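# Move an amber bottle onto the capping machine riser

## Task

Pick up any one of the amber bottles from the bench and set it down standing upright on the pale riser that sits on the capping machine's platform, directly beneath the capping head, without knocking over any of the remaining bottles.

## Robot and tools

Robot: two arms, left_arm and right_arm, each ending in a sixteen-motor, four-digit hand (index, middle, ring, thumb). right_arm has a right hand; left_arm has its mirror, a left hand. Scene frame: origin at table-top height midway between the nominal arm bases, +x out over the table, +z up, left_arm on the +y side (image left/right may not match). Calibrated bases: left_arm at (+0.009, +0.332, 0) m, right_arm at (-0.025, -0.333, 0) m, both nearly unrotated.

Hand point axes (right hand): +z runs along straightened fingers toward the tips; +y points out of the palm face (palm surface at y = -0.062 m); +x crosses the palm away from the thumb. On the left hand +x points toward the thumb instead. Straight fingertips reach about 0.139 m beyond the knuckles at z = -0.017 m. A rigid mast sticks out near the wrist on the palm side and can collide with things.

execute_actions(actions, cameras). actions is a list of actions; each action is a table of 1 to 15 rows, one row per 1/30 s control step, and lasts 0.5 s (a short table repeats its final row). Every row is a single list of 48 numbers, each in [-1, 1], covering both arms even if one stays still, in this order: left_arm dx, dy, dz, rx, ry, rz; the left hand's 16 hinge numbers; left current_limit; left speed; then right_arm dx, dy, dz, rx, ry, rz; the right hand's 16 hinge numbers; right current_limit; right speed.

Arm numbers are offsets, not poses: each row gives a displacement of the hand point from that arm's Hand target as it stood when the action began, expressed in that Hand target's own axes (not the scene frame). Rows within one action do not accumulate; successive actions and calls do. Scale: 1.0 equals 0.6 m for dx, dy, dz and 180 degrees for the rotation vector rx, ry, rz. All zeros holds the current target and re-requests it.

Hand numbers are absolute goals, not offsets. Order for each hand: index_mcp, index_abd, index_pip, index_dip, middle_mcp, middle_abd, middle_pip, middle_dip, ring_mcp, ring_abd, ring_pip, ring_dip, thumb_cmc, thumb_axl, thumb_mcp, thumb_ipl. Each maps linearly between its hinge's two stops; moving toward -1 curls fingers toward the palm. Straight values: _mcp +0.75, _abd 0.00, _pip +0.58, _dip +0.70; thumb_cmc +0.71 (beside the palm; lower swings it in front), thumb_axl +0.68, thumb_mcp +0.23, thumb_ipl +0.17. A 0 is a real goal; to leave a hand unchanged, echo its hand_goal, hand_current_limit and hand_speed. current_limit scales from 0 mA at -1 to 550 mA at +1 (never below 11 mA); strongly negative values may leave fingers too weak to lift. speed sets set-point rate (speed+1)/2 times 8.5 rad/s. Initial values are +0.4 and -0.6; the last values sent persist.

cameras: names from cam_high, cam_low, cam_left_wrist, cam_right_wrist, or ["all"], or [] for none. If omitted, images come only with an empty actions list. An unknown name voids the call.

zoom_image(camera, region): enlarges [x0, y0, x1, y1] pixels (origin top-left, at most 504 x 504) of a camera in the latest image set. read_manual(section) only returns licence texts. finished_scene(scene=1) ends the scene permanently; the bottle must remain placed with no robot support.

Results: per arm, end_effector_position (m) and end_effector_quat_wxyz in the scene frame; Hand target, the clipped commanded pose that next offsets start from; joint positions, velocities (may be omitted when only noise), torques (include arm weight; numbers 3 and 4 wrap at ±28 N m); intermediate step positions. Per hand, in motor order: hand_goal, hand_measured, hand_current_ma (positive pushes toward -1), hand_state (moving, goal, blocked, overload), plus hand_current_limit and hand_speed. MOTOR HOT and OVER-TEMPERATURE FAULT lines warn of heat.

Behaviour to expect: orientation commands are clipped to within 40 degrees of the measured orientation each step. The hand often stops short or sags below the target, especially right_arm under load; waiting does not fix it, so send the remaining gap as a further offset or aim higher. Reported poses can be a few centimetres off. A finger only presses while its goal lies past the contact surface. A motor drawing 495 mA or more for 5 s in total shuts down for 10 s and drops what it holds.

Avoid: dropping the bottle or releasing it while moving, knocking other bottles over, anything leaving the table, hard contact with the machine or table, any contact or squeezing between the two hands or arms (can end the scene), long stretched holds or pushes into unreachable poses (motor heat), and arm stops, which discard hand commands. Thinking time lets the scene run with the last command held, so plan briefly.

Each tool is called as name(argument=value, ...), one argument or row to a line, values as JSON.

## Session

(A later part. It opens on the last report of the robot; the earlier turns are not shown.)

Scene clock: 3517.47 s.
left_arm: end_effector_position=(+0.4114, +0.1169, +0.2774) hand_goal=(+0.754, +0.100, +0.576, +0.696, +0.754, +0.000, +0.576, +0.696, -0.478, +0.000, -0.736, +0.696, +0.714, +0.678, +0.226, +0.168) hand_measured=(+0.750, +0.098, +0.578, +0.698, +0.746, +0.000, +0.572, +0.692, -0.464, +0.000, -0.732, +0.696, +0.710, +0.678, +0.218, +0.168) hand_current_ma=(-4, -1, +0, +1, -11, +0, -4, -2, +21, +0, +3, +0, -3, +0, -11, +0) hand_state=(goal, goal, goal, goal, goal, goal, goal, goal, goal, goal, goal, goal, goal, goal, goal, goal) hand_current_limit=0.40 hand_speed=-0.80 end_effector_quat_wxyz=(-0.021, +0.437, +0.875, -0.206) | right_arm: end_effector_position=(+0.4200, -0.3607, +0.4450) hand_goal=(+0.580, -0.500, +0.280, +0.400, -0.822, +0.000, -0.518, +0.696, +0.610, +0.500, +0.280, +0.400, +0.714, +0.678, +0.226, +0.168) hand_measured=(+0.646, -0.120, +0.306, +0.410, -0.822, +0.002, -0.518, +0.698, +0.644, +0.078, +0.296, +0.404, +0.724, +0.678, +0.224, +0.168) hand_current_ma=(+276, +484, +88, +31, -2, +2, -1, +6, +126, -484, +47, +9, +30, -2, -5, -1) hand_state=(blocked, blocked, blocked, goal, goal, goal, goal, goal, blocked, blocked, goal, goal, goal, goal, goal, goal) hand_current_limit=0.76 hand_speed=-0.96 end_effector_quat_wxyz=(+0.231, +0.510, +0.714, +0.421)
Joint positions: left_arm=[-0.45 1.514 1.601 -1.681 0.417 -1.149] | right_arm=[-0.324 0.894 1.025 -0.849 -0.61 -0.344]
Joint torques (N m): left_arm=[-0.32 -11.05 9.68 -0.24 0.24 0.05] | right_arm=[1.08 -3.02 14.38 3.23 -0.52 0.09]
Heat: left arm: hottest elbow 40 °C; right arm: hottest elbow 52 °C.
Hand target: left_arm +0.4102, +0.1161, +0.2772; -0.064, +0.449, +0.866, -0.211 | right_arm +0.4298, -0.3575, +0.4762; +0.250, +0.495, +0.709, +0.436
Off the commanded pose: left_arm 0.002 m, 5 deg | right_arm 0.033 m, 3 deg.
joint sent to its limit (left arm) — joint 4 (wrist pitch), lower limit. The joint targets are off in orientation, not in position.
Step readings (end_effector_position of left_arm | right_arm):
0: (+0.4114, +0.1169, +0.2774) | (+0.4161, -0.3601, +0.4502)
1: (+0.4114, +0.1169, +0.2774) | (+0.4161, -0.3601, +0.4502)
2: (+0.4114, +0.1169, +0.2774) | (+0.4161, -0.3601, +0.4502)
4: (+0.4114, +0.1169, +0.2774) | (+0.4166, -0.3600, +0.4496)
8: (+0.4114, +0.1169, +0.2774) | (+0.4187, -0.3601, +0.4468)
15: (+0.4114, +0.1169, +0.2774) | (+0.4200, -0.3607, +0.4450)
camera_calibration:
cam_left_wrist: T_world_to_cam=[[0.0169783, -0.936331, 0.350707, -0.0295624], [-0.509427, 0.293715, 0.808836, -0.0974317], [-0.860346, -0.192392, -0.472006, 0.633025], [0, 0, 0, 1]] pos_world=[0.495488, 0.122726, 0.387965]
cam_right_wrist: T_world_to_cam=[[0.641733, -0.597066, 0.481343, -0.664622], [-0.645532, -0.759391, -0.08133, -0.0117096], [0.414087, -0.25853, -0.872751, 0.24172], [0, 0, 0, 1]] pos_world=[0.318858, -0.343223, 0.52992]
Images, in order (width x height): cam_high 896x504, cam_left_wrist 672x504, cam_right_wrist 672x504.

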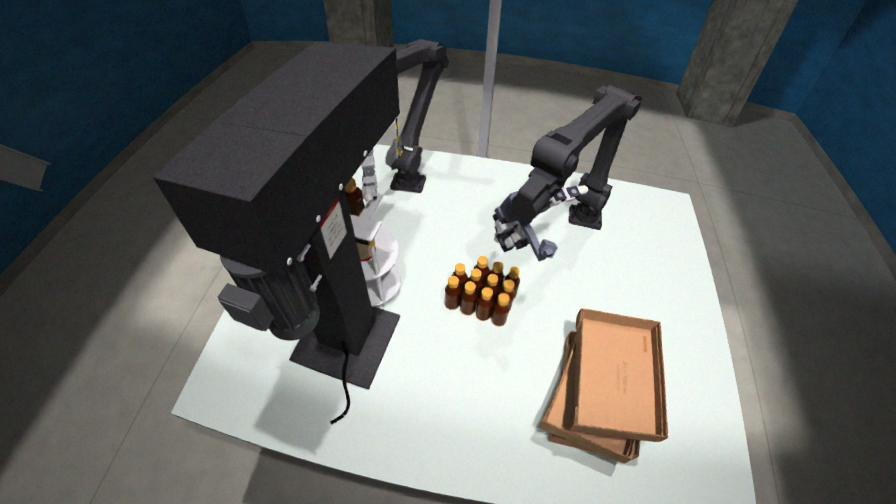

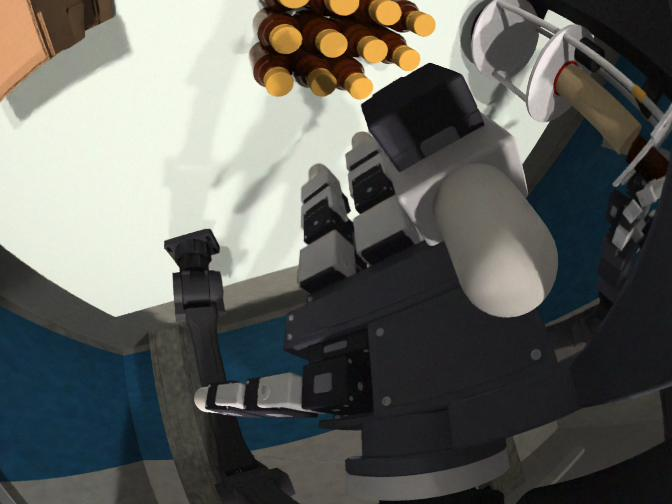

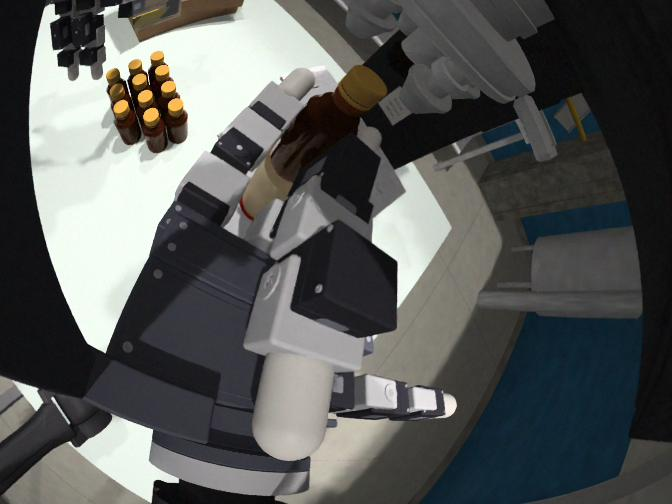

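execute_actions(
  actions=[
    [[0,0,0,0,0,0,0.754,0.1,0.576,0.696,0.754,0.0,0.576,0.696,-0.479,0,-0.737,0.696,0.714,0.678,0.226,0.168,0.4,-0.8,-0.0015,-0.0021,0.0039,0.0012,0.0004,0.0010,0.58,-0.5,0.28,0.40,-0.822,0.0,-0.518,0.696,0.61,0.5,0.28,0.40,0.714,0.678,0.226,0.168,0.76,-0.96],[0,0,0,0,0,0,0.754,0.1,0.576,0.696,0.754,0.0,0.576,0.696,-0.479,0,-0.737,0.696,0.714,0.678,0.226,0.168,0.4,-0.8,-0.0030,-0.0042,0.0078,0.0024,0.0008,0.0019,0.58,-0.5,0.28,0.40,-0.822,0.0,-0.518,0.696,0.61,0.5,0.28,0.40,0.714,0.678,0.226,0.168,0.76,-0.96],[0,0,0,0,0,0,0.754,0.1,0.576,0.696,0.754,0.0,0.576,0.696,-0.479,0,-0.737,0.696,0.714,0.678,0.226,0.168,0.4,-0.8,-0.0044,-0.0063,0.0117,0.0036,0.0013,0.0029,0.58,-0.5,0.28,0.40,-0.822,0.0,-0.518,0.696,0.61,0.5,0.28,0.40,0.714,0.678,0.226,0.168,0.76,-0.96]],
  ],
  cameras=["cam_left_wrist", "cam_right_wrist", "cam_high"],
)

zoom_image(
  camera="cam_left_wrist",
  region=[612, 110, 672, 200],
)

zoom_image(
  camera="cam_high",
  region=[338, 172, 386, 228],
)

zoom_image(
  camera="cam_right_wrist",
  region=[210, 50, 430, 250],
)

Scene clock: 3527.70 s.
left_arm: end_effector_position=(+0.4114, +0.1169, +0.2774) hand_goal=(+0.754, +0.100, +0.576, +0.696, +0.754, +0.000, +0.576, +0.696, -0.478, +0.000, -0.736, +0.696, +0.714, +0.678, +0.226, +0.168) hand_measured=(+0.750, +0.098, +0.578, +0.698, +0.746, +0.000, +0.572, +0.692, -0.464, +0.000, -0.732, +0.696, +0.710, +0.678, +0.218, +0.168) hand_current_ma=(-4, -1, +0, +1, -11, +0, -4, -2, +21, +0, +3, +0, -3, +0, -11, +0) hand_state=(goal, goal, goal, goal, goal, goal, goal, goal, goal, goal, goal, goal, goal, goal, goal, goal) hand_current_limit=0.40 hand_speed=-0.80 end_effector_quat_wxyz=(-0.021, +0.437, +0.875, -0.206) | right_arm: end_effector_position=(+0.4226, -0.3609, +0.4432) hand_goal=(+0.580, -0.500, +0.280, +0.400, -0.822, +0.000, -0.518, +0.696, +0.610, +0.500, +0.280, +0.400, +0.714, +0.678, +0.226, +0.168) hand_measured=(+0.640, -0.120, +0.298, +0.410, -0.822, +0.002, -0.518, +0.698, +0.638, +0.078, +0.290, +0.402, +0.724, +0.678, +0.224, +0.168) hand_current_ma=(+242, +484, +56, +31, -2, +2, -1, +6, +100, -484, +27, +6, +30, -2, -5, -1) hand_state=(blocked, blocked, goal, goal, goal, goal, goal, goal, blocked, blocked, goal, goal, goal, goal, goal, goal) hand_current_limit=0.76 hand_speed=-0.96 end_effector_quat_wxyz=(+0.230, +0.510, +0.714, +0.421)
Joint positions: left_arm=[-0.45 1.514 1.601 -1.681 0.417 -1.149] | right_arm=[-0.322 0.9 1.025 -0.843 -0.608 -0.344]
Joint torques (N m): left_arm=[0.26 -10.99 9.85 -0.28 0.24 0.07] | right_arm=[1.08 -2.67 14.17 3.12 -0.48 0.12]
Heat: left arm: hottest elbow 40 °C; right arm: hottest elbow 51 °C.
Hand target: left_arm +0.4102, +0.1161, +0.2772; -0.064, +0.449, +0.866, -0.211 | right_arm +0.4345, -0.3577, +0.4693; +0.244, +0.498, +0.710, +0.434
Off the commanded pose: left_arm 0.002 m, 5 deg | right_arm 0.029 m, 3 deg.
joint sent to its limit (left arm) — joint 4 (wrist pitch), lower limit. The joint targets are off in orientation, not in position.
Step readings (end_effector_position of left_arm | right_arm):
0: (+0.4114, +0.1169, +0.2774) | (+0.4200, -0.3607, +0.4450)
1: (+0.4114, +0.1169, +0.2774) | (+0.4200, -0.3607, +0.4450)
2: (+0.4114, +0.1169, +0.2774) | (+0.4201, -0.3607, +0.4448)
4: (+0.4114, +0.1169, +0.2774) | (+0.4204, -0.3607, +0.4444)
8: (+0.4114, +0.1169, +0.2774) | (+0.4218, -0.3608, +0.4436)
15: (+0.4114, +0.1169, +0.2774) | (+0.4226, -0.3609, +0.4432)
camera_calibration:
cam_left_wrist: T_world_to_cam=[[0.0169783, -0.936331, 0.350707, -0.0295624], [-0.509427, 0.293715, 0.808836, -0.0974317], [-0.860346, -0.192392, -0.472006, 0.633025], [0, 0, 0, 1]] pos_world=[0.495488, 0.122726, 0.387965]
cam_right_wrist: T_world_to_cam=[[0.642718, -0.596375, 0.480884, -0.665537], [-0.645323, -0.75974, -0.0797068, -0.0113022], [0.412882, -0.259096, -0.873154, 0.23956], [0, 0, 0, 1]] pos_world=[0.321549, -0.343428, 0.528318]
Images, in order (width x height): cam_high 896x504, cam_left_wrist 672x504, cam_right_wrist 672x504.

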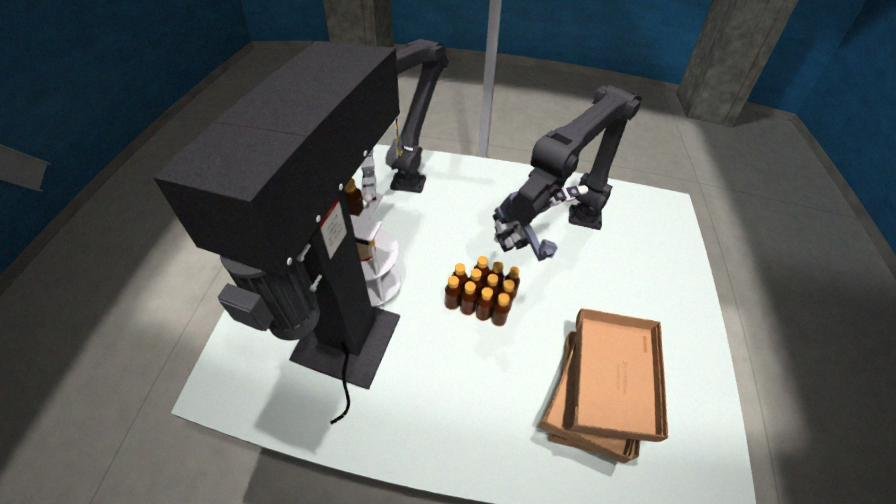

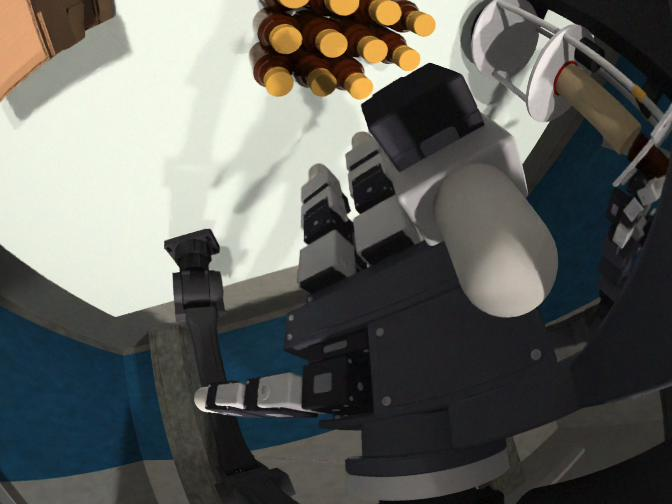

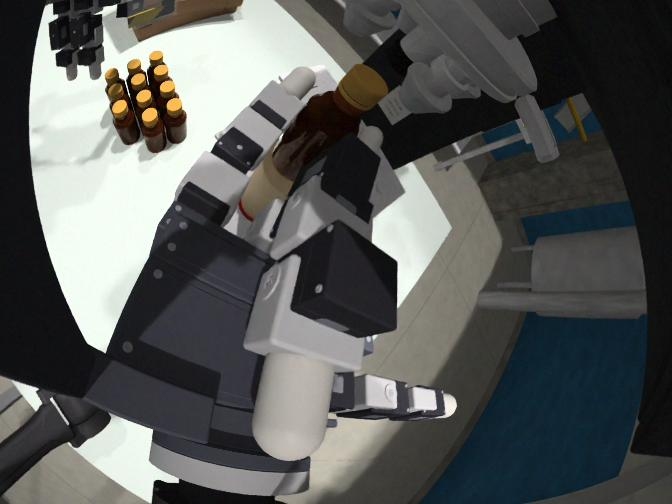

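Scaled by 5.600 from the camera's 672x504 image, which has a finer 960x720 frame.

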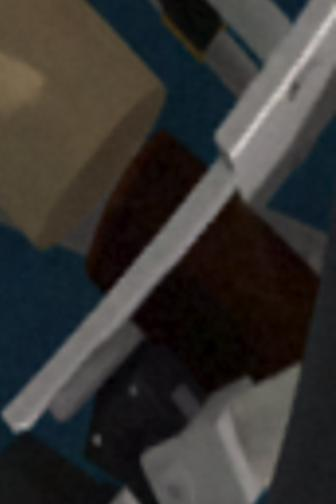

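Scaled by 9.000 from the camera's 896x504 image, which has a finer 1280x720 frame.

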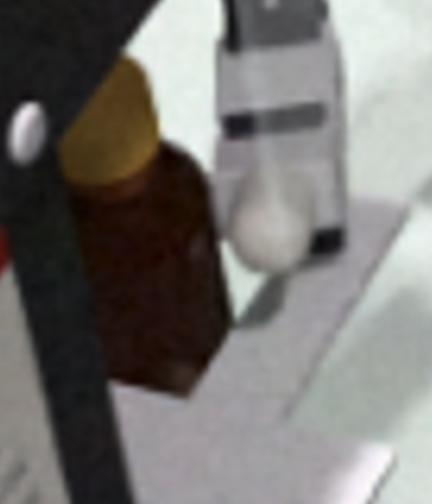

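Scaled by 2.291 from the camera's 672x504 image, which has a finer 960x720 frame.

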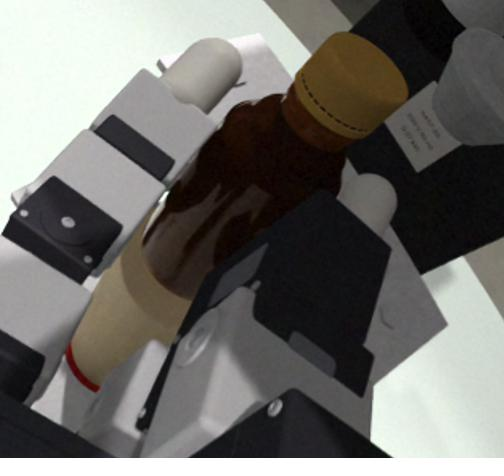

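execute_actions(
  actions=[
    [[0,0,0,0,0,0,0.754,0.1,0.576,0.696,0.754,0.0,0.576,0.696,-0.479,0,-0.737,0.696,0.714,0.678,0.226,0.168,0.4,-0.8,0,0,0,0,0,0,0.58,-0.5,0.35,0.40,-0.822,0.0,-0.518,0.696,0.61,0.5,0.35,0.40,0.714,0.678,0.226,0.168,0.76,-0.97]],
  ],
  cameras=["cam_left_wrist", "cam_right_wrist", "cam_high"],
)

zoom_image(
  camera="cam_left_wrist",
  region=[612, 110, 672, 200],
)

zoom_image(
  camera="cam_right_wrist",
  region=[210, 50, 430, 250],
)

Scene clock: 3539.53 s.
left_arm: end_effector_position=(+0.4114, +0.1169, +0.2774) hand_goal=(+0.754, +0.100, +0.576, +0.696, +0.754, +0.000, +0.576, +0.696, -0.478, +0.000, -0.736, +0.696, +0.714, +0.678, +0.226, +0.168) hand_measured=(+0.750, +0.098, +0.578, +0.698, +0.746, +0.000, +0.572, +0.692, -0.464, +0.000, -0.732, +0.696, +0.710, +0.678, +0.218, +0.168) hand_current_ma=(-4, -1, +0, +1, -11, +0, -4, -2, +21, +0, +3, +0, -3, +0, -11, +0) hand_state=(goal, goal, goal, goal, goal, goal, goal, goal, goal, goal, goal, goal, goal, goal, goal, goal) hand_current_limit=0.40 hand_speed=-0.80 end_effector_quat_wxyz=(-0.021, +0.437, +0.875, -0.206) | right_arm: end_effector_position=(+0.4229, -0.3608, +0.4437) hand_goal=(+0.580, -0.500, +0.350, +0.400, -0.822, +0.000, -0.518, +0.696, +0.610, +0.500, +0.350, +0.400, +0.714, +0.678, +0.226, +0.168) hand_measured=(+0.632, -0.120, +0.334, +0.410, -0.822, +0.002, -0.518, +0.698, +0.624, +0.078, +0.344, +0.400, +0.724, +0.678, +0.224, +0.168) hand_current_ma=(+210, +484, -50, +31, -2, +2, -1, +6, +45, -484, -18, +2, +30, -2, -5, -1) hand_state=(blocked, blocked, goal, goal, goal, goal, goal, goal, goal, blocked, goal, goal, goal, goal, goal, goal) hand_current_limit=0.76 hand_speed=-0.97 end_effector_quat_wxyz=(+0.231, +0.509, +0.714, +0.421)
Joint positions: left_arm=[-0.45 1.514 1.601 -1.681 0.417 -1.149] | right_arm=[-0.322 0.901 1.025 -0.84 -0.608 -0.344]
Joint torques (N m): left_arm=[0.32 -10.7 9.83 -0.17 0.24 0.1] | right_arm=[1.08 -2.61 14.17 3.02 -0.48 0.12]
Heat: left arm: hottest elbow 40 °C; right arm: hottest elbow 51 °C.
Hand target: left_arm +0.4102, +0.1161, +0.2772; -0.064, +0.449, +0.866, -0.211 | right_arm +0.4346, -0.3578, +0.4691; +0.244, +0.499, +0.710, +0.434
Off the commanded pose: left_arm 0.002 m, 5 deg | right_arm 0.028 m, 2 deg.
joint sent to its limit (left arm) — joint 4 (wrist pitch), lower limit. The joint targets are off in orientation, not in position.
Step readings (end_effector_position of left_arm | right_arm):
0: (+0.4114, +0.1169, +0.2774) | (+0.4226, -0.3609, +0.4432)
1: (+0.4114, +0.1169, +0.2774) | (+0.4226, -0.3609, +0.4432)
2: (+0.4114, +0.1169, +0.2774) | (+0.4226, -0.3609, +0.4432)
4: (+0.4114, +0.1169, +0.2774) | (+0.4226, -0.3609, +0.4432)
8: (+0.4114, +0.1169, +0.2774) | (+0.4226, -0.3609, +0.4432)
15: (+0.4114, +0.1169, +0.2774) | (+0.4228, -0.3609, +0.4433)
camera_calibration:
cam_left_wrist: T_world_to_cam=[[0.0169783, -0.936331, 0.350707, -0.0295624], [-0.509427, 0.293715, 0.808836, -0.0974317], [-0.860346, -0.192392, -0.472006, 0.633025], [0, 0, 0, 1]] pos_world=[0.495488, 0.122726, 0.387965]
cam_right_wrist: T_world_to_cam=[[0.641732, -0.595731, 0.482996, -0.666279], [-0.644784, -0.760082, -0.0807999, -0.0108423], [0.415251, -0.259576, -0.871887, 0.238208], [0, 0, 0, 1]] pos_world=[0.321665, -0.343331, 0.528625]
Images, in order (width x height): cam_high 896x504, cam_left_wrist 672x504, cam_right_wrist 672x504.

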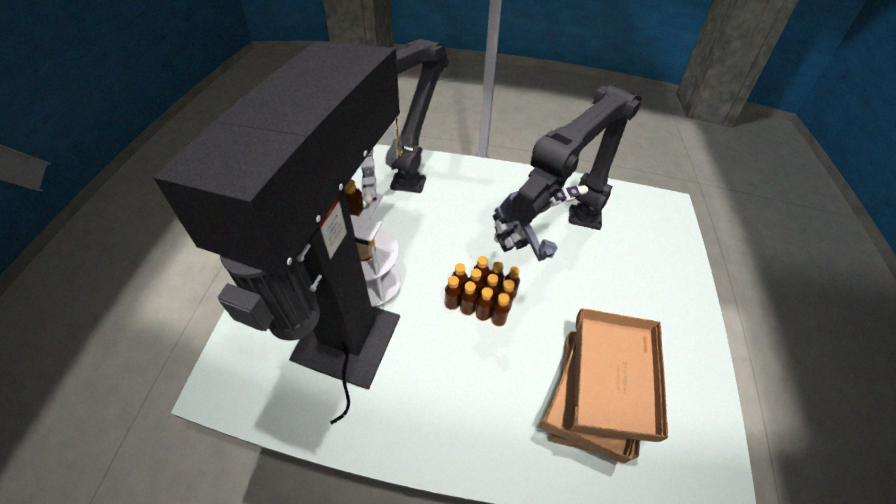

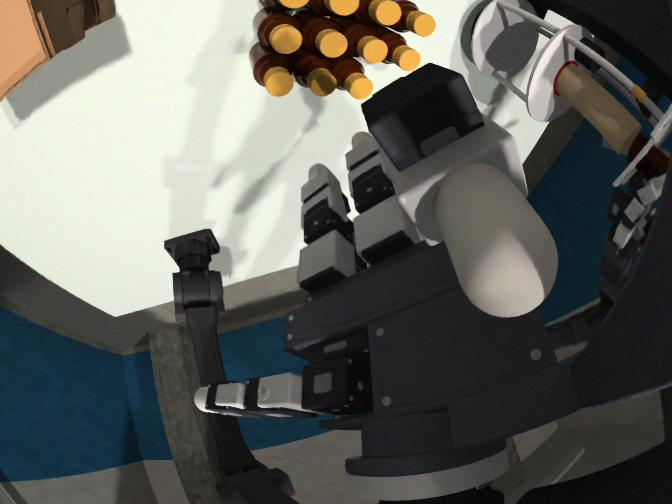

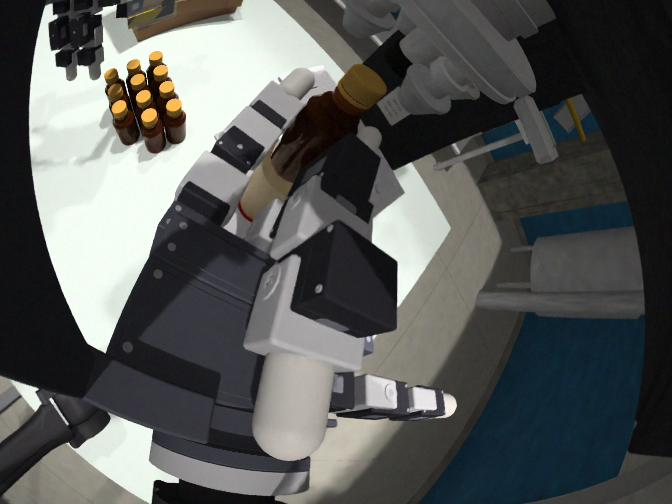

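Scaled by 5.600 from the camera's 672x504 image, which has a finer 960x720 frame.

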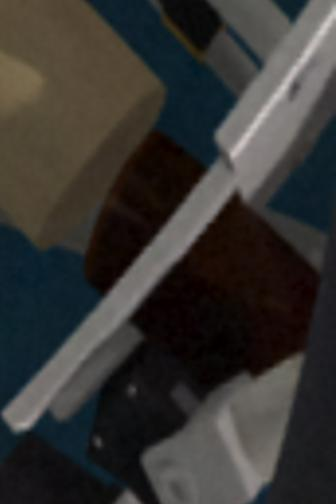

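Scaled by 2.291 from the camera's 672x504 image, which has a finer 960x720 frame.

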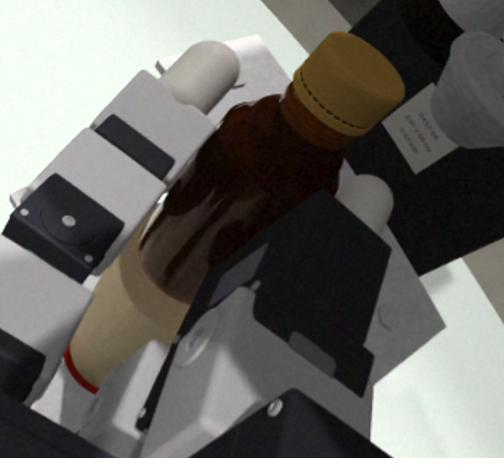

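execute_actions(
  actions=[
    [[0,0,0,0,0,0,0.754,0.1,0.576,0.696,0.754,0.0,0.576,0.696,-0.479,0,-0.737,0.696,0.714,0.678,0.226,0.168,0.4,-0.8,-0.001,-0.0014,0.0026,0.0008,0.0003,0.0006,0.61,-0.5,0.35,0.40,-0.822,0.0,-0.518,0.696,0.63,0.5,0.35,0.40,0.714,0.678,0.226,0.168,0.76,-0.97],[0,0,0,0,0,0,0.754,0.1,0.576,0.696,0.754,0.0,0.576,0.696,-0.479,0,-0.737,0.696,0.714,0.678,0.226,0.168,0.4,-0.8,-0.002,-0.0028,0.0052,0.0016,0.0006,0.0013,0.63,-0.5,0.35,0.40,-0.822,0.0,-0.518,0.696,0.64,0.5,0.35,0.40,0.714,0.678,0.226,0.168,0.76,-0.97],[0,0,0,0,0,0,0.754,0.1,0.576,0.696,0.754,0.0,0.576,0.696,-0.479,0,-0.737,0.696,0.714,0.678,0.226,0.168,0.4,-0.8,-0.0029,-0.0042,0.0078,0.0024,0.0008,0.0019,0.645,-0.5,0.35,0.40,-0.822,0.0,-0.518,0.696,0.65,0.5,0.35,0.40,0.714,0.678,0.226,0.168,0.76,-0.97]],
  ],
  cameras=["cam_left_wrist", "cam_right_wrist", "cam_high"],
)

zoom_image(
  camera="cam_left_wrist",
  region=[612, 110, 672, 200],
)

zoom_image(
  camera="cam_high",
  region=[338, 172, 386, 228],
)

Scene clock: 3548.80 s.
left_arm: end_effector_position=(+0.4114, +0.1169, +0.2774) hand_goal=(+0.754, +0.100, +0.576, +0.696, +0.754, +0.000, +0.576, +0.696, -0.478, +0.000, -0.736, +0.696, +0.714, +0.678, +0.226, +0.168) hand_measured=(+0.750, +0.098, +0.578, +0.698, +0.746, +0.000, +0.572, +0.692, -0.464, +0.000, -0.732, +0.696, +0.710, +0.678, +0.218, +0.168) hand_current_ma=(-4, -1, +0, +1, -11, +0, -4, -2, +21, +0, +3, +0, -3, +0, -11, +0) hand_state=(goal, goal, goal, goal, goal, goal, goal, goal, goal, goal, goal, goal, goal, goal, goal, goal) hand_current_limit=0.40 hand_speed=-0.80 end_effector_quat_wxyz=(-0.021, +0.437, +0.875, -0.206) | right_arm: end_effector_position=(+0.4239, -0.3601, +0.4459) hand_goal=(+0.646, -0.500, +0.350, +0.400, -0.822, +0.000, -0.518, +0.696, +0.650, +0.500, +0.350, +0.400, +0.714, +0.678, +0.226, +0.168) hand_measured=(+0.656, -0.120, +0.346, +0.410, -0.822, +0.002, -0.518, +0.698, +0.652, +0.078, +0.344, +0.400, +0.724, +0.678, +0.224, +0.168) hand_current_ma=(+28, +484, -12, +31, -2, +2, -1, +6, +7, -484, -18, -1, +30, -2, -5, -1) hand_state=(goal, blocked, goal, goal, goal, goal, goal, goal, goal, blocked, goal, goal, goal, goal, goal, goal) hand_current_limit=0.76 hand_speed=-0.97 end_effector_quat_wxyz=(+0.234, +0.507, +0.714, +0.422)
Joint positions: left_arm=[-0.45 1.514 1.601 -1.681 0.417 -1.149] | right_arm=[-0.319 0.902 1.027 -0.832 -0.608 -0.344]
Joint torques (N m): left_arm=[0.15 -10.99 9.69 -0.14 0.25 0.1] | right_arm=[1.14 -2.02 13.9 2.8 -0.38 0.15]
Heat: left arm: hottest elbow 40 °C; right arm: hottest elbow 51 °C.
Hand target: left_arm +0.4102, +0.1161, +0.2772; -0.064, +0.449, +0.866, -0.211 | right_arm +0.4376, -0.3580, +0.4646; +0.240, +0.501, +0.710, +0.433
Off the commanded pose: left_arm 0.002 m, 5 deg | right_arm 0.023 m, 2 deg.
joint sent to its limit (left arm) — joint 4 (wrist pitch), lower limit. The joint targets are off in orientation, not in position.
Step readings (end_effector_position of left_arm | right_arm):
0: (+0.4114, +0.1169, +0.2774) | (+0.4229, -0.3608, +0.4437)
1: (+0.4114, +0.1169, +0.2774) | (+0.4229, -0.3608, +0.4437)
2: (+0.4114, +0.1169, +0.2774) | (+0.4229, -0.3608, +0.4437)
4: (+0.4114, +0.1169, +0.2774) | (+0.4230, -0.3608, +0.4436)
8: (+0.4114, +0.1169, +0.2774) | (+0.4231, -0.3607, +0.4434)
15: (+0.4114, +0.1169, +0.2774) | (+0.4235, -0.3603, +0.4445)
camera_calibration:
cam_left_wrist: T_world_to_cam=[[0.0169783, -0.936331, 0.350707, -0.0295624], [-0.509427, 0.293715, 0.808836, -0.0974317], [-0.860346, -0.192392, -0.472006, 0.633025], [0, 0, 0, 1]] pos_world=[0.495488, 0.122726, 0.387965]
cam_right_wrist: T_world_to_cam=[[0.639136, -0.593106, 0.489623, -0.668445], [-0.642423, -0.76172, -0.0841149, -0.00961308], [0.422845, -0.260785, -0.867867, 0.234447], [0, 0, 0, 1]] pos_world=[0.321917, -0.342641, 0.529946]
Images, in order (width x height): cam_high 896x504, cam_left_wrist 672x504, cam_right_wrist 672x504.

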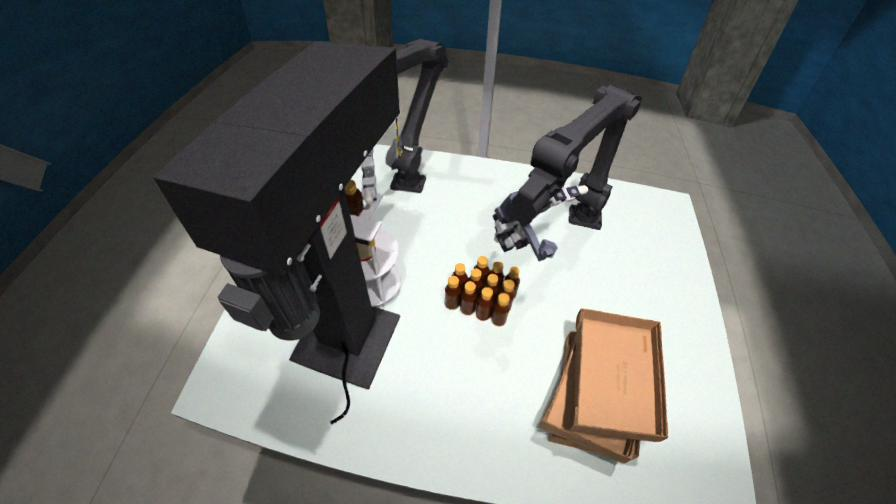

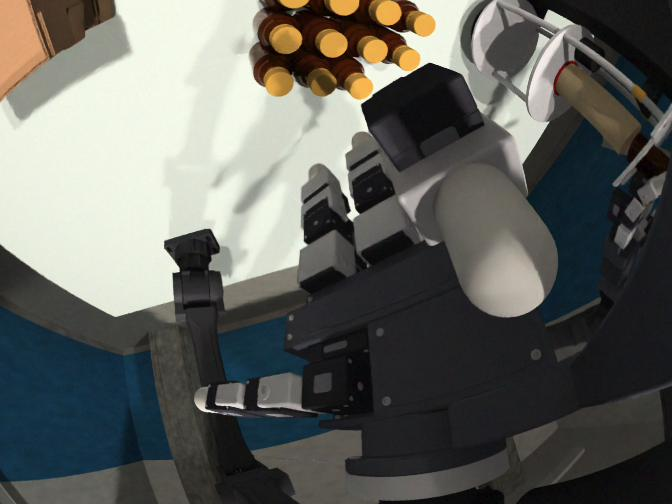

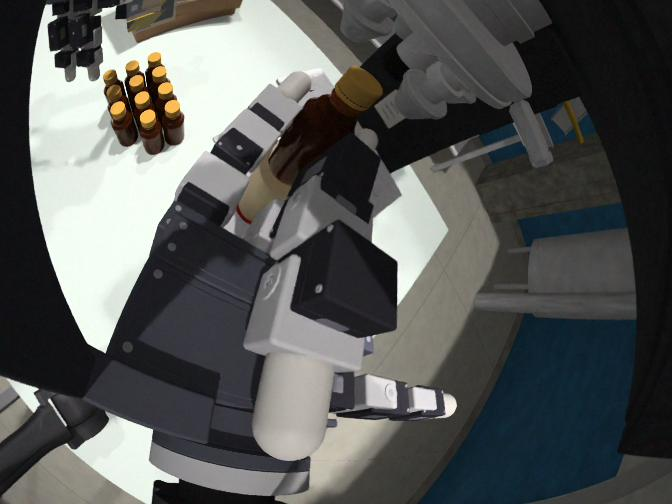

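Scaled by 5.600 from the camera's 672x504 image, which has a finer 960x720 frame.

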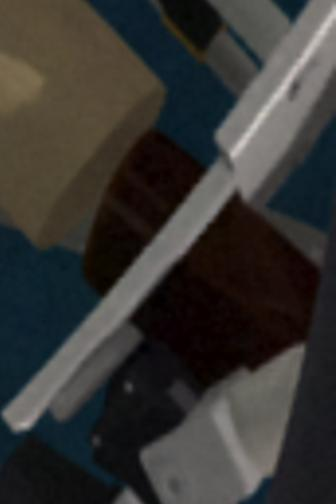

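Scaled by 9.000 from the camera's 896x504 image, which has a finer 1280x720 frame.

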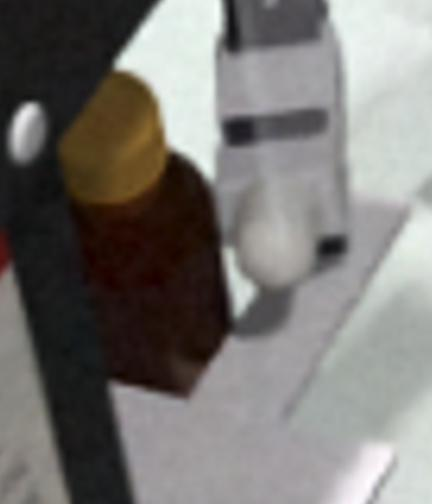

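execute_actions(
  actions=[],
  cameras=["cam_low", "cam_left_wrist"],
)

zoom_image(
  camera="cam_low",
  region=[500, 170, 548, 218],
)

zoom_image(
  camera="cam_left_wrist",
  region=[540, 80, 672, 230],
)

Scene clock: 3564.50 s.
left_arm: end_effector_position=(+0.4114, +0.1169, +0.2774) hand_goal=(+0.754, +0.100, +0.576, +0.696, +0.754, +0.000, +0.576, +0.696, -0.478, +0.000, -0.736, +0.696, +0.714, +0.678, +0.226, +0.168) hand_measured=(+0.750, +0.098, +0.578, +0.698, +0.746, +0.000, +0.572, +0.692, -0.464, +0.000, -0.732, +0.696, +0.710, +0.678, +0.218, +0.168) hand_current_ma=(-4, -1, +0, +1, -11, +0, -4, -2, +21, +0, +3, +0, -3, +0, -11, +0) hand_state=(goal, goal, goal, goal, goal, goal, goal, goal, goal, goal, goal, goal, goal, goal, goal, goal) hand_current_limit=0.40 hand_speed=-0.80 end_effector_quat_wxyz=(-0.021, +0.437, +0.875, -0.206) | right_arm: end_effector_position=(+0.4239, -0.3601, +0.4459) hand_goal=(+0.646, -0.500, +0.350, +0.400, -0.822, +0.000, -0.518, +0.696, +0.650, +0.500, +0.350, +0.400, +0.714, +0.678, +0.226, +0.168) hand_measured=(+0.656, -0.120, +0.346, +0.410, -0.822, +0.002, -0.518, +0.698, +0.652, +0.078, +0.344, +0.400, +0.724, +0.678, +0.224, +0.168) hand_current_ma=(+28, +484, -12, +31, -2, +2, -1, +6, +7, -484, -18, -1, +30, -2, -5, -1) hand_state=(goal, blocked, goal, goal, goal, goal, goal, goal, goal, blocked, goal, goal, goal, goal, goal, goal) hand_current_limit=0.76 hand_speed=-0.97 end_effector_quat_wxyz=(+0.234, +0.507, +0.714, +0.422)
Joint positions: left_arm=[-0.45 1.514 1.601 -1.681 0.417 -1.149] | right_arm=[-0.319 0.902 1.027 -0.832 -0.608 -0.344]
Joint velocities: within noise
Joint torques (N m): left_arm=[0.21 -11.34 9.78 -0.16 0.26 0.07] | right_arm=[1.14 -2.08 13.9 2.8 -0.39 0.15]
Heat: left arm: hottest elbow 40 °C; right arm: hottest elbow 48 °C.
Hand target: left_arm +0.4102, +0.1161, +0.2772; -0.064, +0.449, +0.866, -0.211 | right_arm +0.4376, -0.3580, +0.4646; +0.240, +0.501, +0.710, +0.433
Off the commanded pose: left_arm 0.002 m, 5 deg | right_arm 0.023 m, 2 deg.
camera_calibration:
cam_left_wrist: T_world_to_cam=[[0.0169783, -0.936331, 0.350707, -0.0295624], [-0.509427, 0.293715, 0.808836, -0.0974317], [-0.860346, -0.192392, -0.472006, 0.633025], [0, 0, 0, 1]] pos_world=[0.495488, 0.122726, 0.387965]
Images, in order (width x height): cam_low 896x504, cam_left_wrist 672x504.

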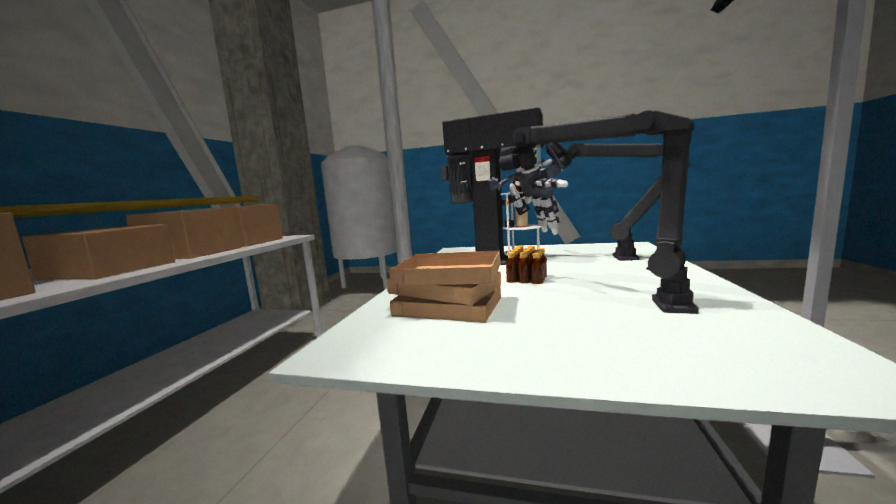

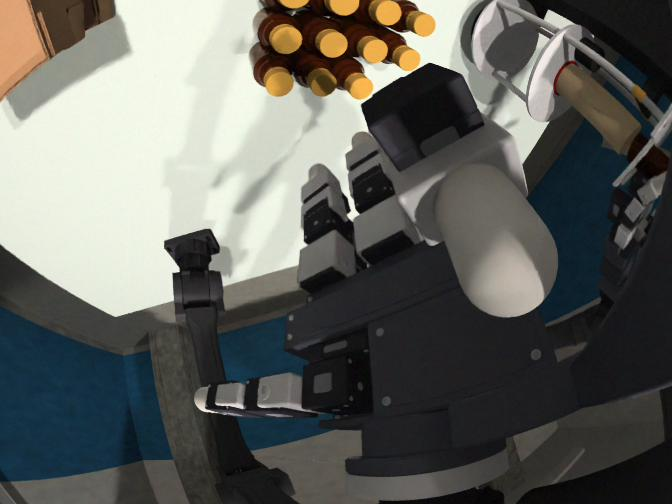

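Scaled by 10.500 from the camera's 896x504 image, which has a finer 1280x720 frame.

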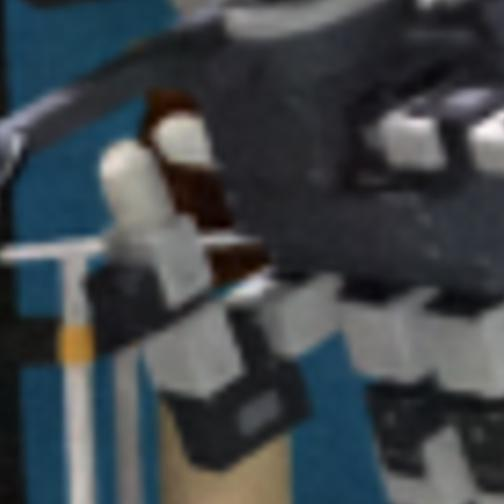

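Scaled by 3.360 from the camera's 672x504 image, which has a finer 960x720 frame.

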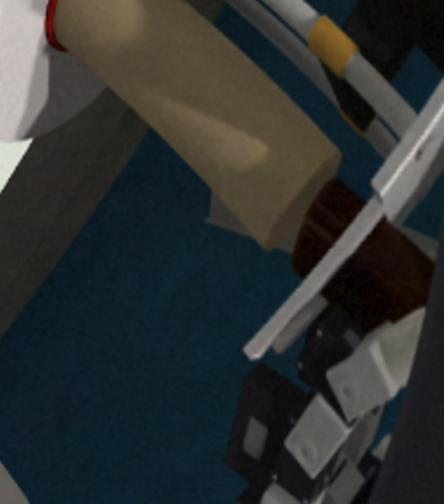

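zoom_image(
  camera="cam_left_wrist",
  region=[615, 115, 651, 165],
)

zoom_image(
  camera="cam_low",
  region=[504, 174, 534, 204],
)

Scaled by 10.080 from the camera's 672x504 image, which has a finer 960x720 frame.

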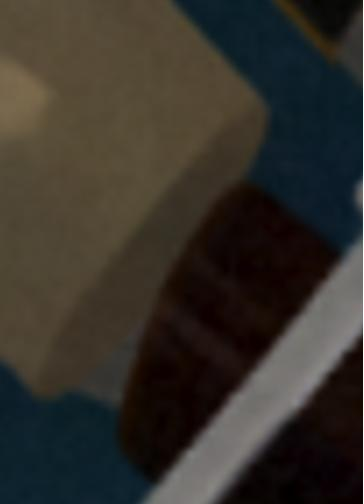

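Scaled by 16.800 from the camera's 896x504 image, which has a finer 1280x720 frame.

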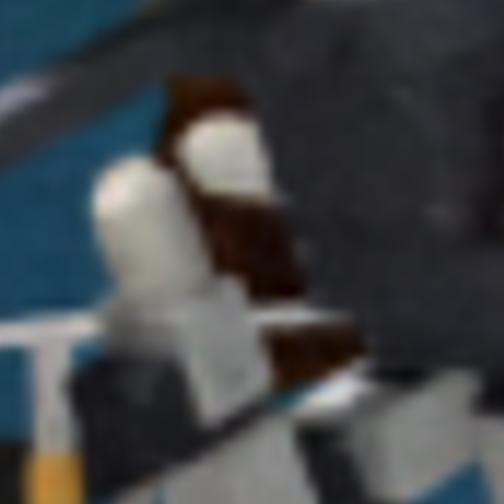

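execute_actions(
  actions=[
    [[0,0,0,0,0,0,0.754,0.1,0.576,0.696,0.754,0.0,0.576,0.696,-0.479,0,-0.737,0.696,0.714,0.678,0.226,0.168,0.4,-0.8,0,0,0,0,0,0,0.665,-0.5,0.35,0.40,-0.822,0.0,-0.518,0.696,0.665,0.5,0.35,0.40,0.714,0.678,0.226,0.168,0.76,-0.97],[0,0,0,0,0,0,0.754,0.1,0.576,0.696,0.754,0.0,0.576,0.696,-0.479,0,-0.737,0.696,0.714,0.678,0.226,0.168,0.4,-0.8,0,0,0,0,0,0,0.68,-0.5,0.35,0.40,-0.822,0.0,-0.518,0.696,0.68,0.5,0.35,0.40,0.714,0.678,0.226,0.168,0.76,-0.97]],
  ],
  cameras=["cam_left_wrist", "cam_right_wrist", "cam_high"],
)

zoom_image(
  camera="cam_left_wrist",
  region=[615, 115, 651, 165],
)

zoom_image(
  camera="cam_high",
  region=[338, 172, 386, 228],
)

Scene clock: 3643.40 s.
left_arm: end_effector_position=(+0.4114, +0.1169, +0.2774) hand_goal=(+0.754, +0.100, +0.576, +0.696, +0.754, +0.000, +0.576, +0.696, -0.478, +0.000, -0.736, +0.696, +0.714, +0.678, +0.226, +0.168) hand_measured=(+0.750, +0.098, +0.578, +0.698, +0.746, +0.000, +0.572, +0.692, -0.464, +0.000, -0.732, +0.696, +0.710, +0.678, +0.218, +0.168) hand_current_ma=(-4, -1, +0, +1, -11, +0, -4, -2, +21, +0, +3, +0, -3, +0, -11, +0) hand_state=(goal, goal, goal, goal, goal, goal, goal, goal, goal, goal, goal, goal, goal, goal, goal, goal) hand_current_limit=0.40 hand_speed=-0.80 end_effector_quat_wxyz=(-0.021, +0.437, +0.875, -0.206) | right_arm: end_effector_position=(+0.4249, -0.3593, +0.4487) hand_goal=(+0.680, -0.500, +0.350, +0.400, -0.822, +0.000, -0.518, +0.696, +0.680, +0.500, +0.350, +0.400, +0.714, +0.678, +0.226, +0.168) hand_measured=(+0.680, -0.120, +0.350, +0.410, -0.822, +0.002, -0.518, +0.698, +0.682, +0.078, +0.344, +0.400, +0.724, +0.678, +0.224, +0.168) hand_current_ma=(+2, +484, +0, +31, -2, +2, -1, +6, +7, -484, -18, -1, +30, -2, -5, -1) hand_state=(goal, blocked, goal, goal, goal, goal, goal, goal, goal, blocked, goal, goal, goal, goal, goal, goal) hand_current_limit=0.76 hand_speed=-0.97 end_effector_quat_wxyz=(+0.237, +0.504, +0.714, +0.424)
Joint positions: left_arm=[-0.45 1.514 1.601 -1.681 0.417 -1.149] | right_arm=[-0.317 0.903 1.031 -0.827 -0.608 -0.344]
Joint torques (N m): left_arm=[-0.09 -11.11 9.78 -0.23 0.21 0.07] | right_arm=[1.08 -2.08 13.63 2.59 -0.36 0.14]
Heat: left arm: hottest elbow 40 °C; right arm: hottest elbow 46 °C.
Hand target: left_arm +0.4102, +0.1161, +0.2772; -0.064, +0.449, +0.866, -0.211 | right_arm +0.4376, -0.3580, +0.4647; +0.240, +0.501, +0.710, +0.433
Off the commanded pose: left_arm 0.002 m, 5 deg | right_arm 0.020 m, 1 deg.
joint sent to its limit (left arm) — joint 4 (wrist pitch), lower limit. The joint targets are off in orientation, not in position.
Step readings (end_effector_position of left_arm | right_arm):
0: (+0.4114, +0.1169, +0.2774) | (+0.4239, -0.3601, +0.4459)
1: (+0.4114, +0.1169, +0.2774) | (+0.4239, -0.3601, +0.4459)
2: (+0.4114, +0.1169, +0.2774) | (+0.4239, -0.3601, +0.4459)
4: (+0.4114, +0.1169, +0.2774) | (+0.4240, -0.3599, +0.4462)
8: (+0.4114, +0.1169, +0.2774) | (+0.4244, -0.3595, +0.4475)
15: (+0.4114, +0.1169, +0.2774) | (+0.4249, -0.3593, +0.4487)
camera_calibration:
cam_left_wrist: T_world_to_cam=[[0.0169783, -0.936331, 0.350707, -0.0295624], [-0.509427, 0.293715, 0.808836, -0.0974317], [-0.860346, -0.192392, -0.472006, 0.633025], [0, 0, 0, 1]] pos_world=[0.495488, 0.122726, 0.387965]
cam_right_wrist: T_world_to_cam=[[0.636946, -0.590516, 0.495571, -0.670818], [-0.640008, -0.763417, -0.0870883, -0.00846987], [0.429754, -0.261699, -0.86419, 0.231738], [0, 0, 0, 1]] pos_world=[0.322264, -0.341949, 0.531966]
Images, in order (width x height): cam_high 896x504, cam_left_wrist 672x504, cam_right_wrist 672x504.

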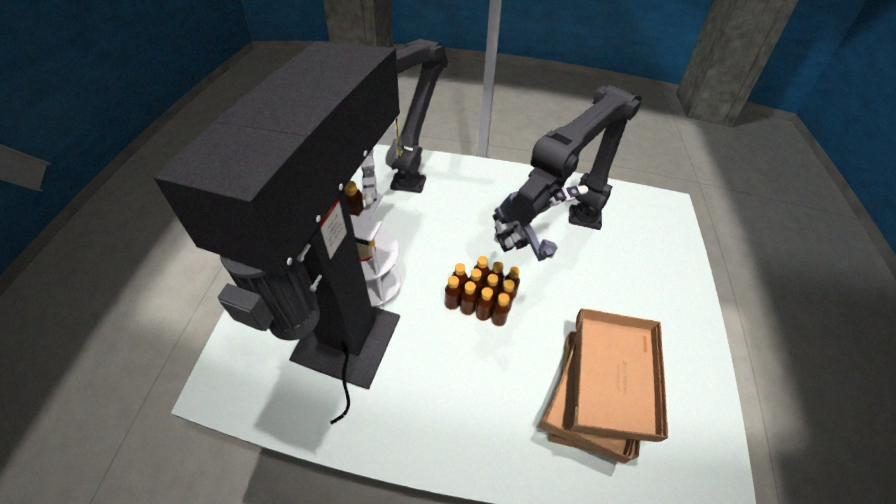

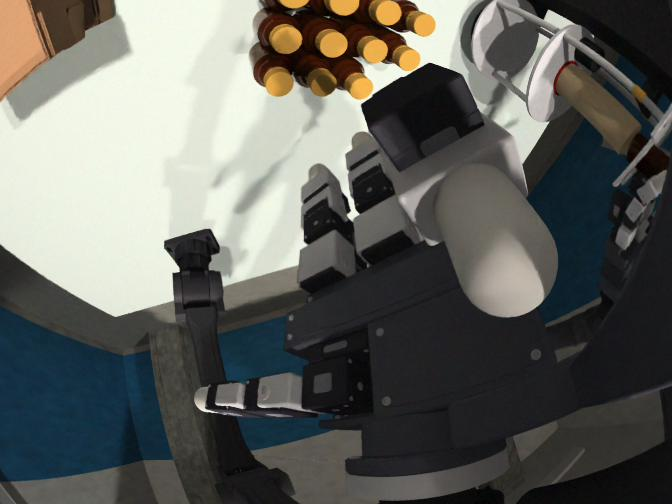

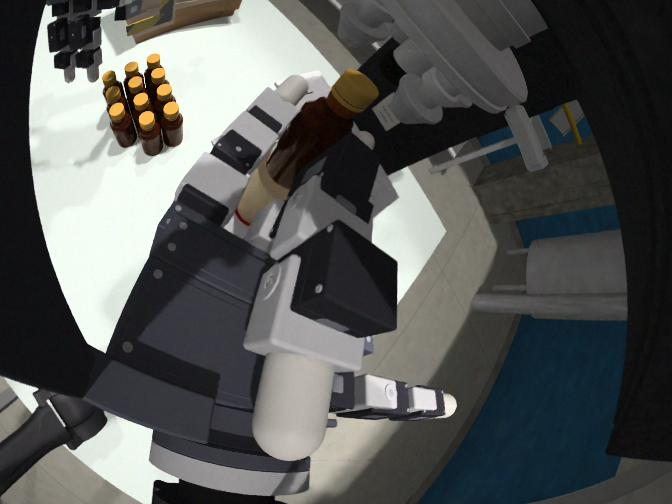

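Scaled by 10.080 from the camera's 672x504 image, which has a finer 960x720 frame.

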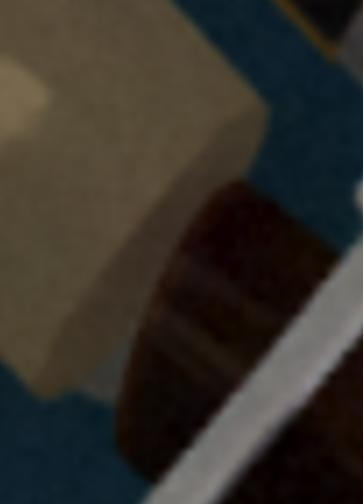

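Scaled by 9.000 from the camera's 896x504 image, which has a finer 1280x720 frame.

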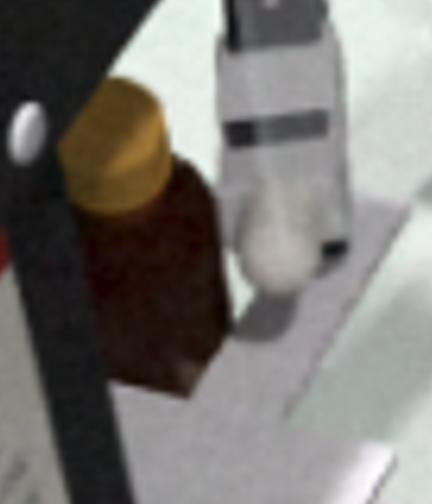

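zoom_image(
  camera="cam_high",
  region=[342, 178, 372, 218],
)

zoom_image(
  camera="cam_right_wrist",
  region=[230, 60, 390, 230],
)

Scaled by 12.600 from the camera's 896x504 image, which has a finer 1280x720 frame.

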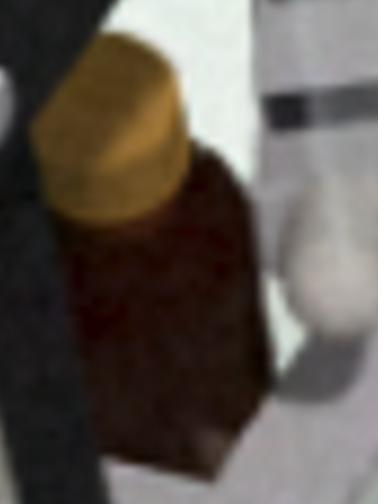

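Scaled by 2.965 from the camera's 672x504 image, which has a finer 960x720 frame.

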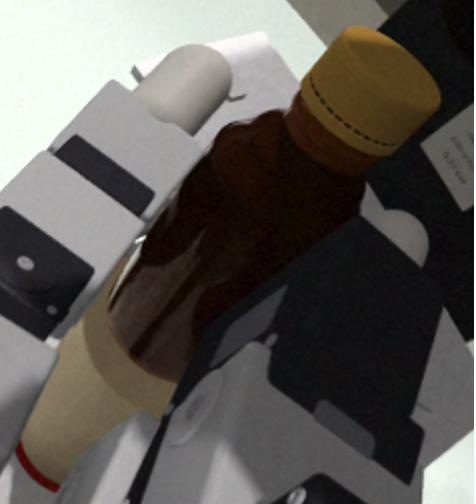

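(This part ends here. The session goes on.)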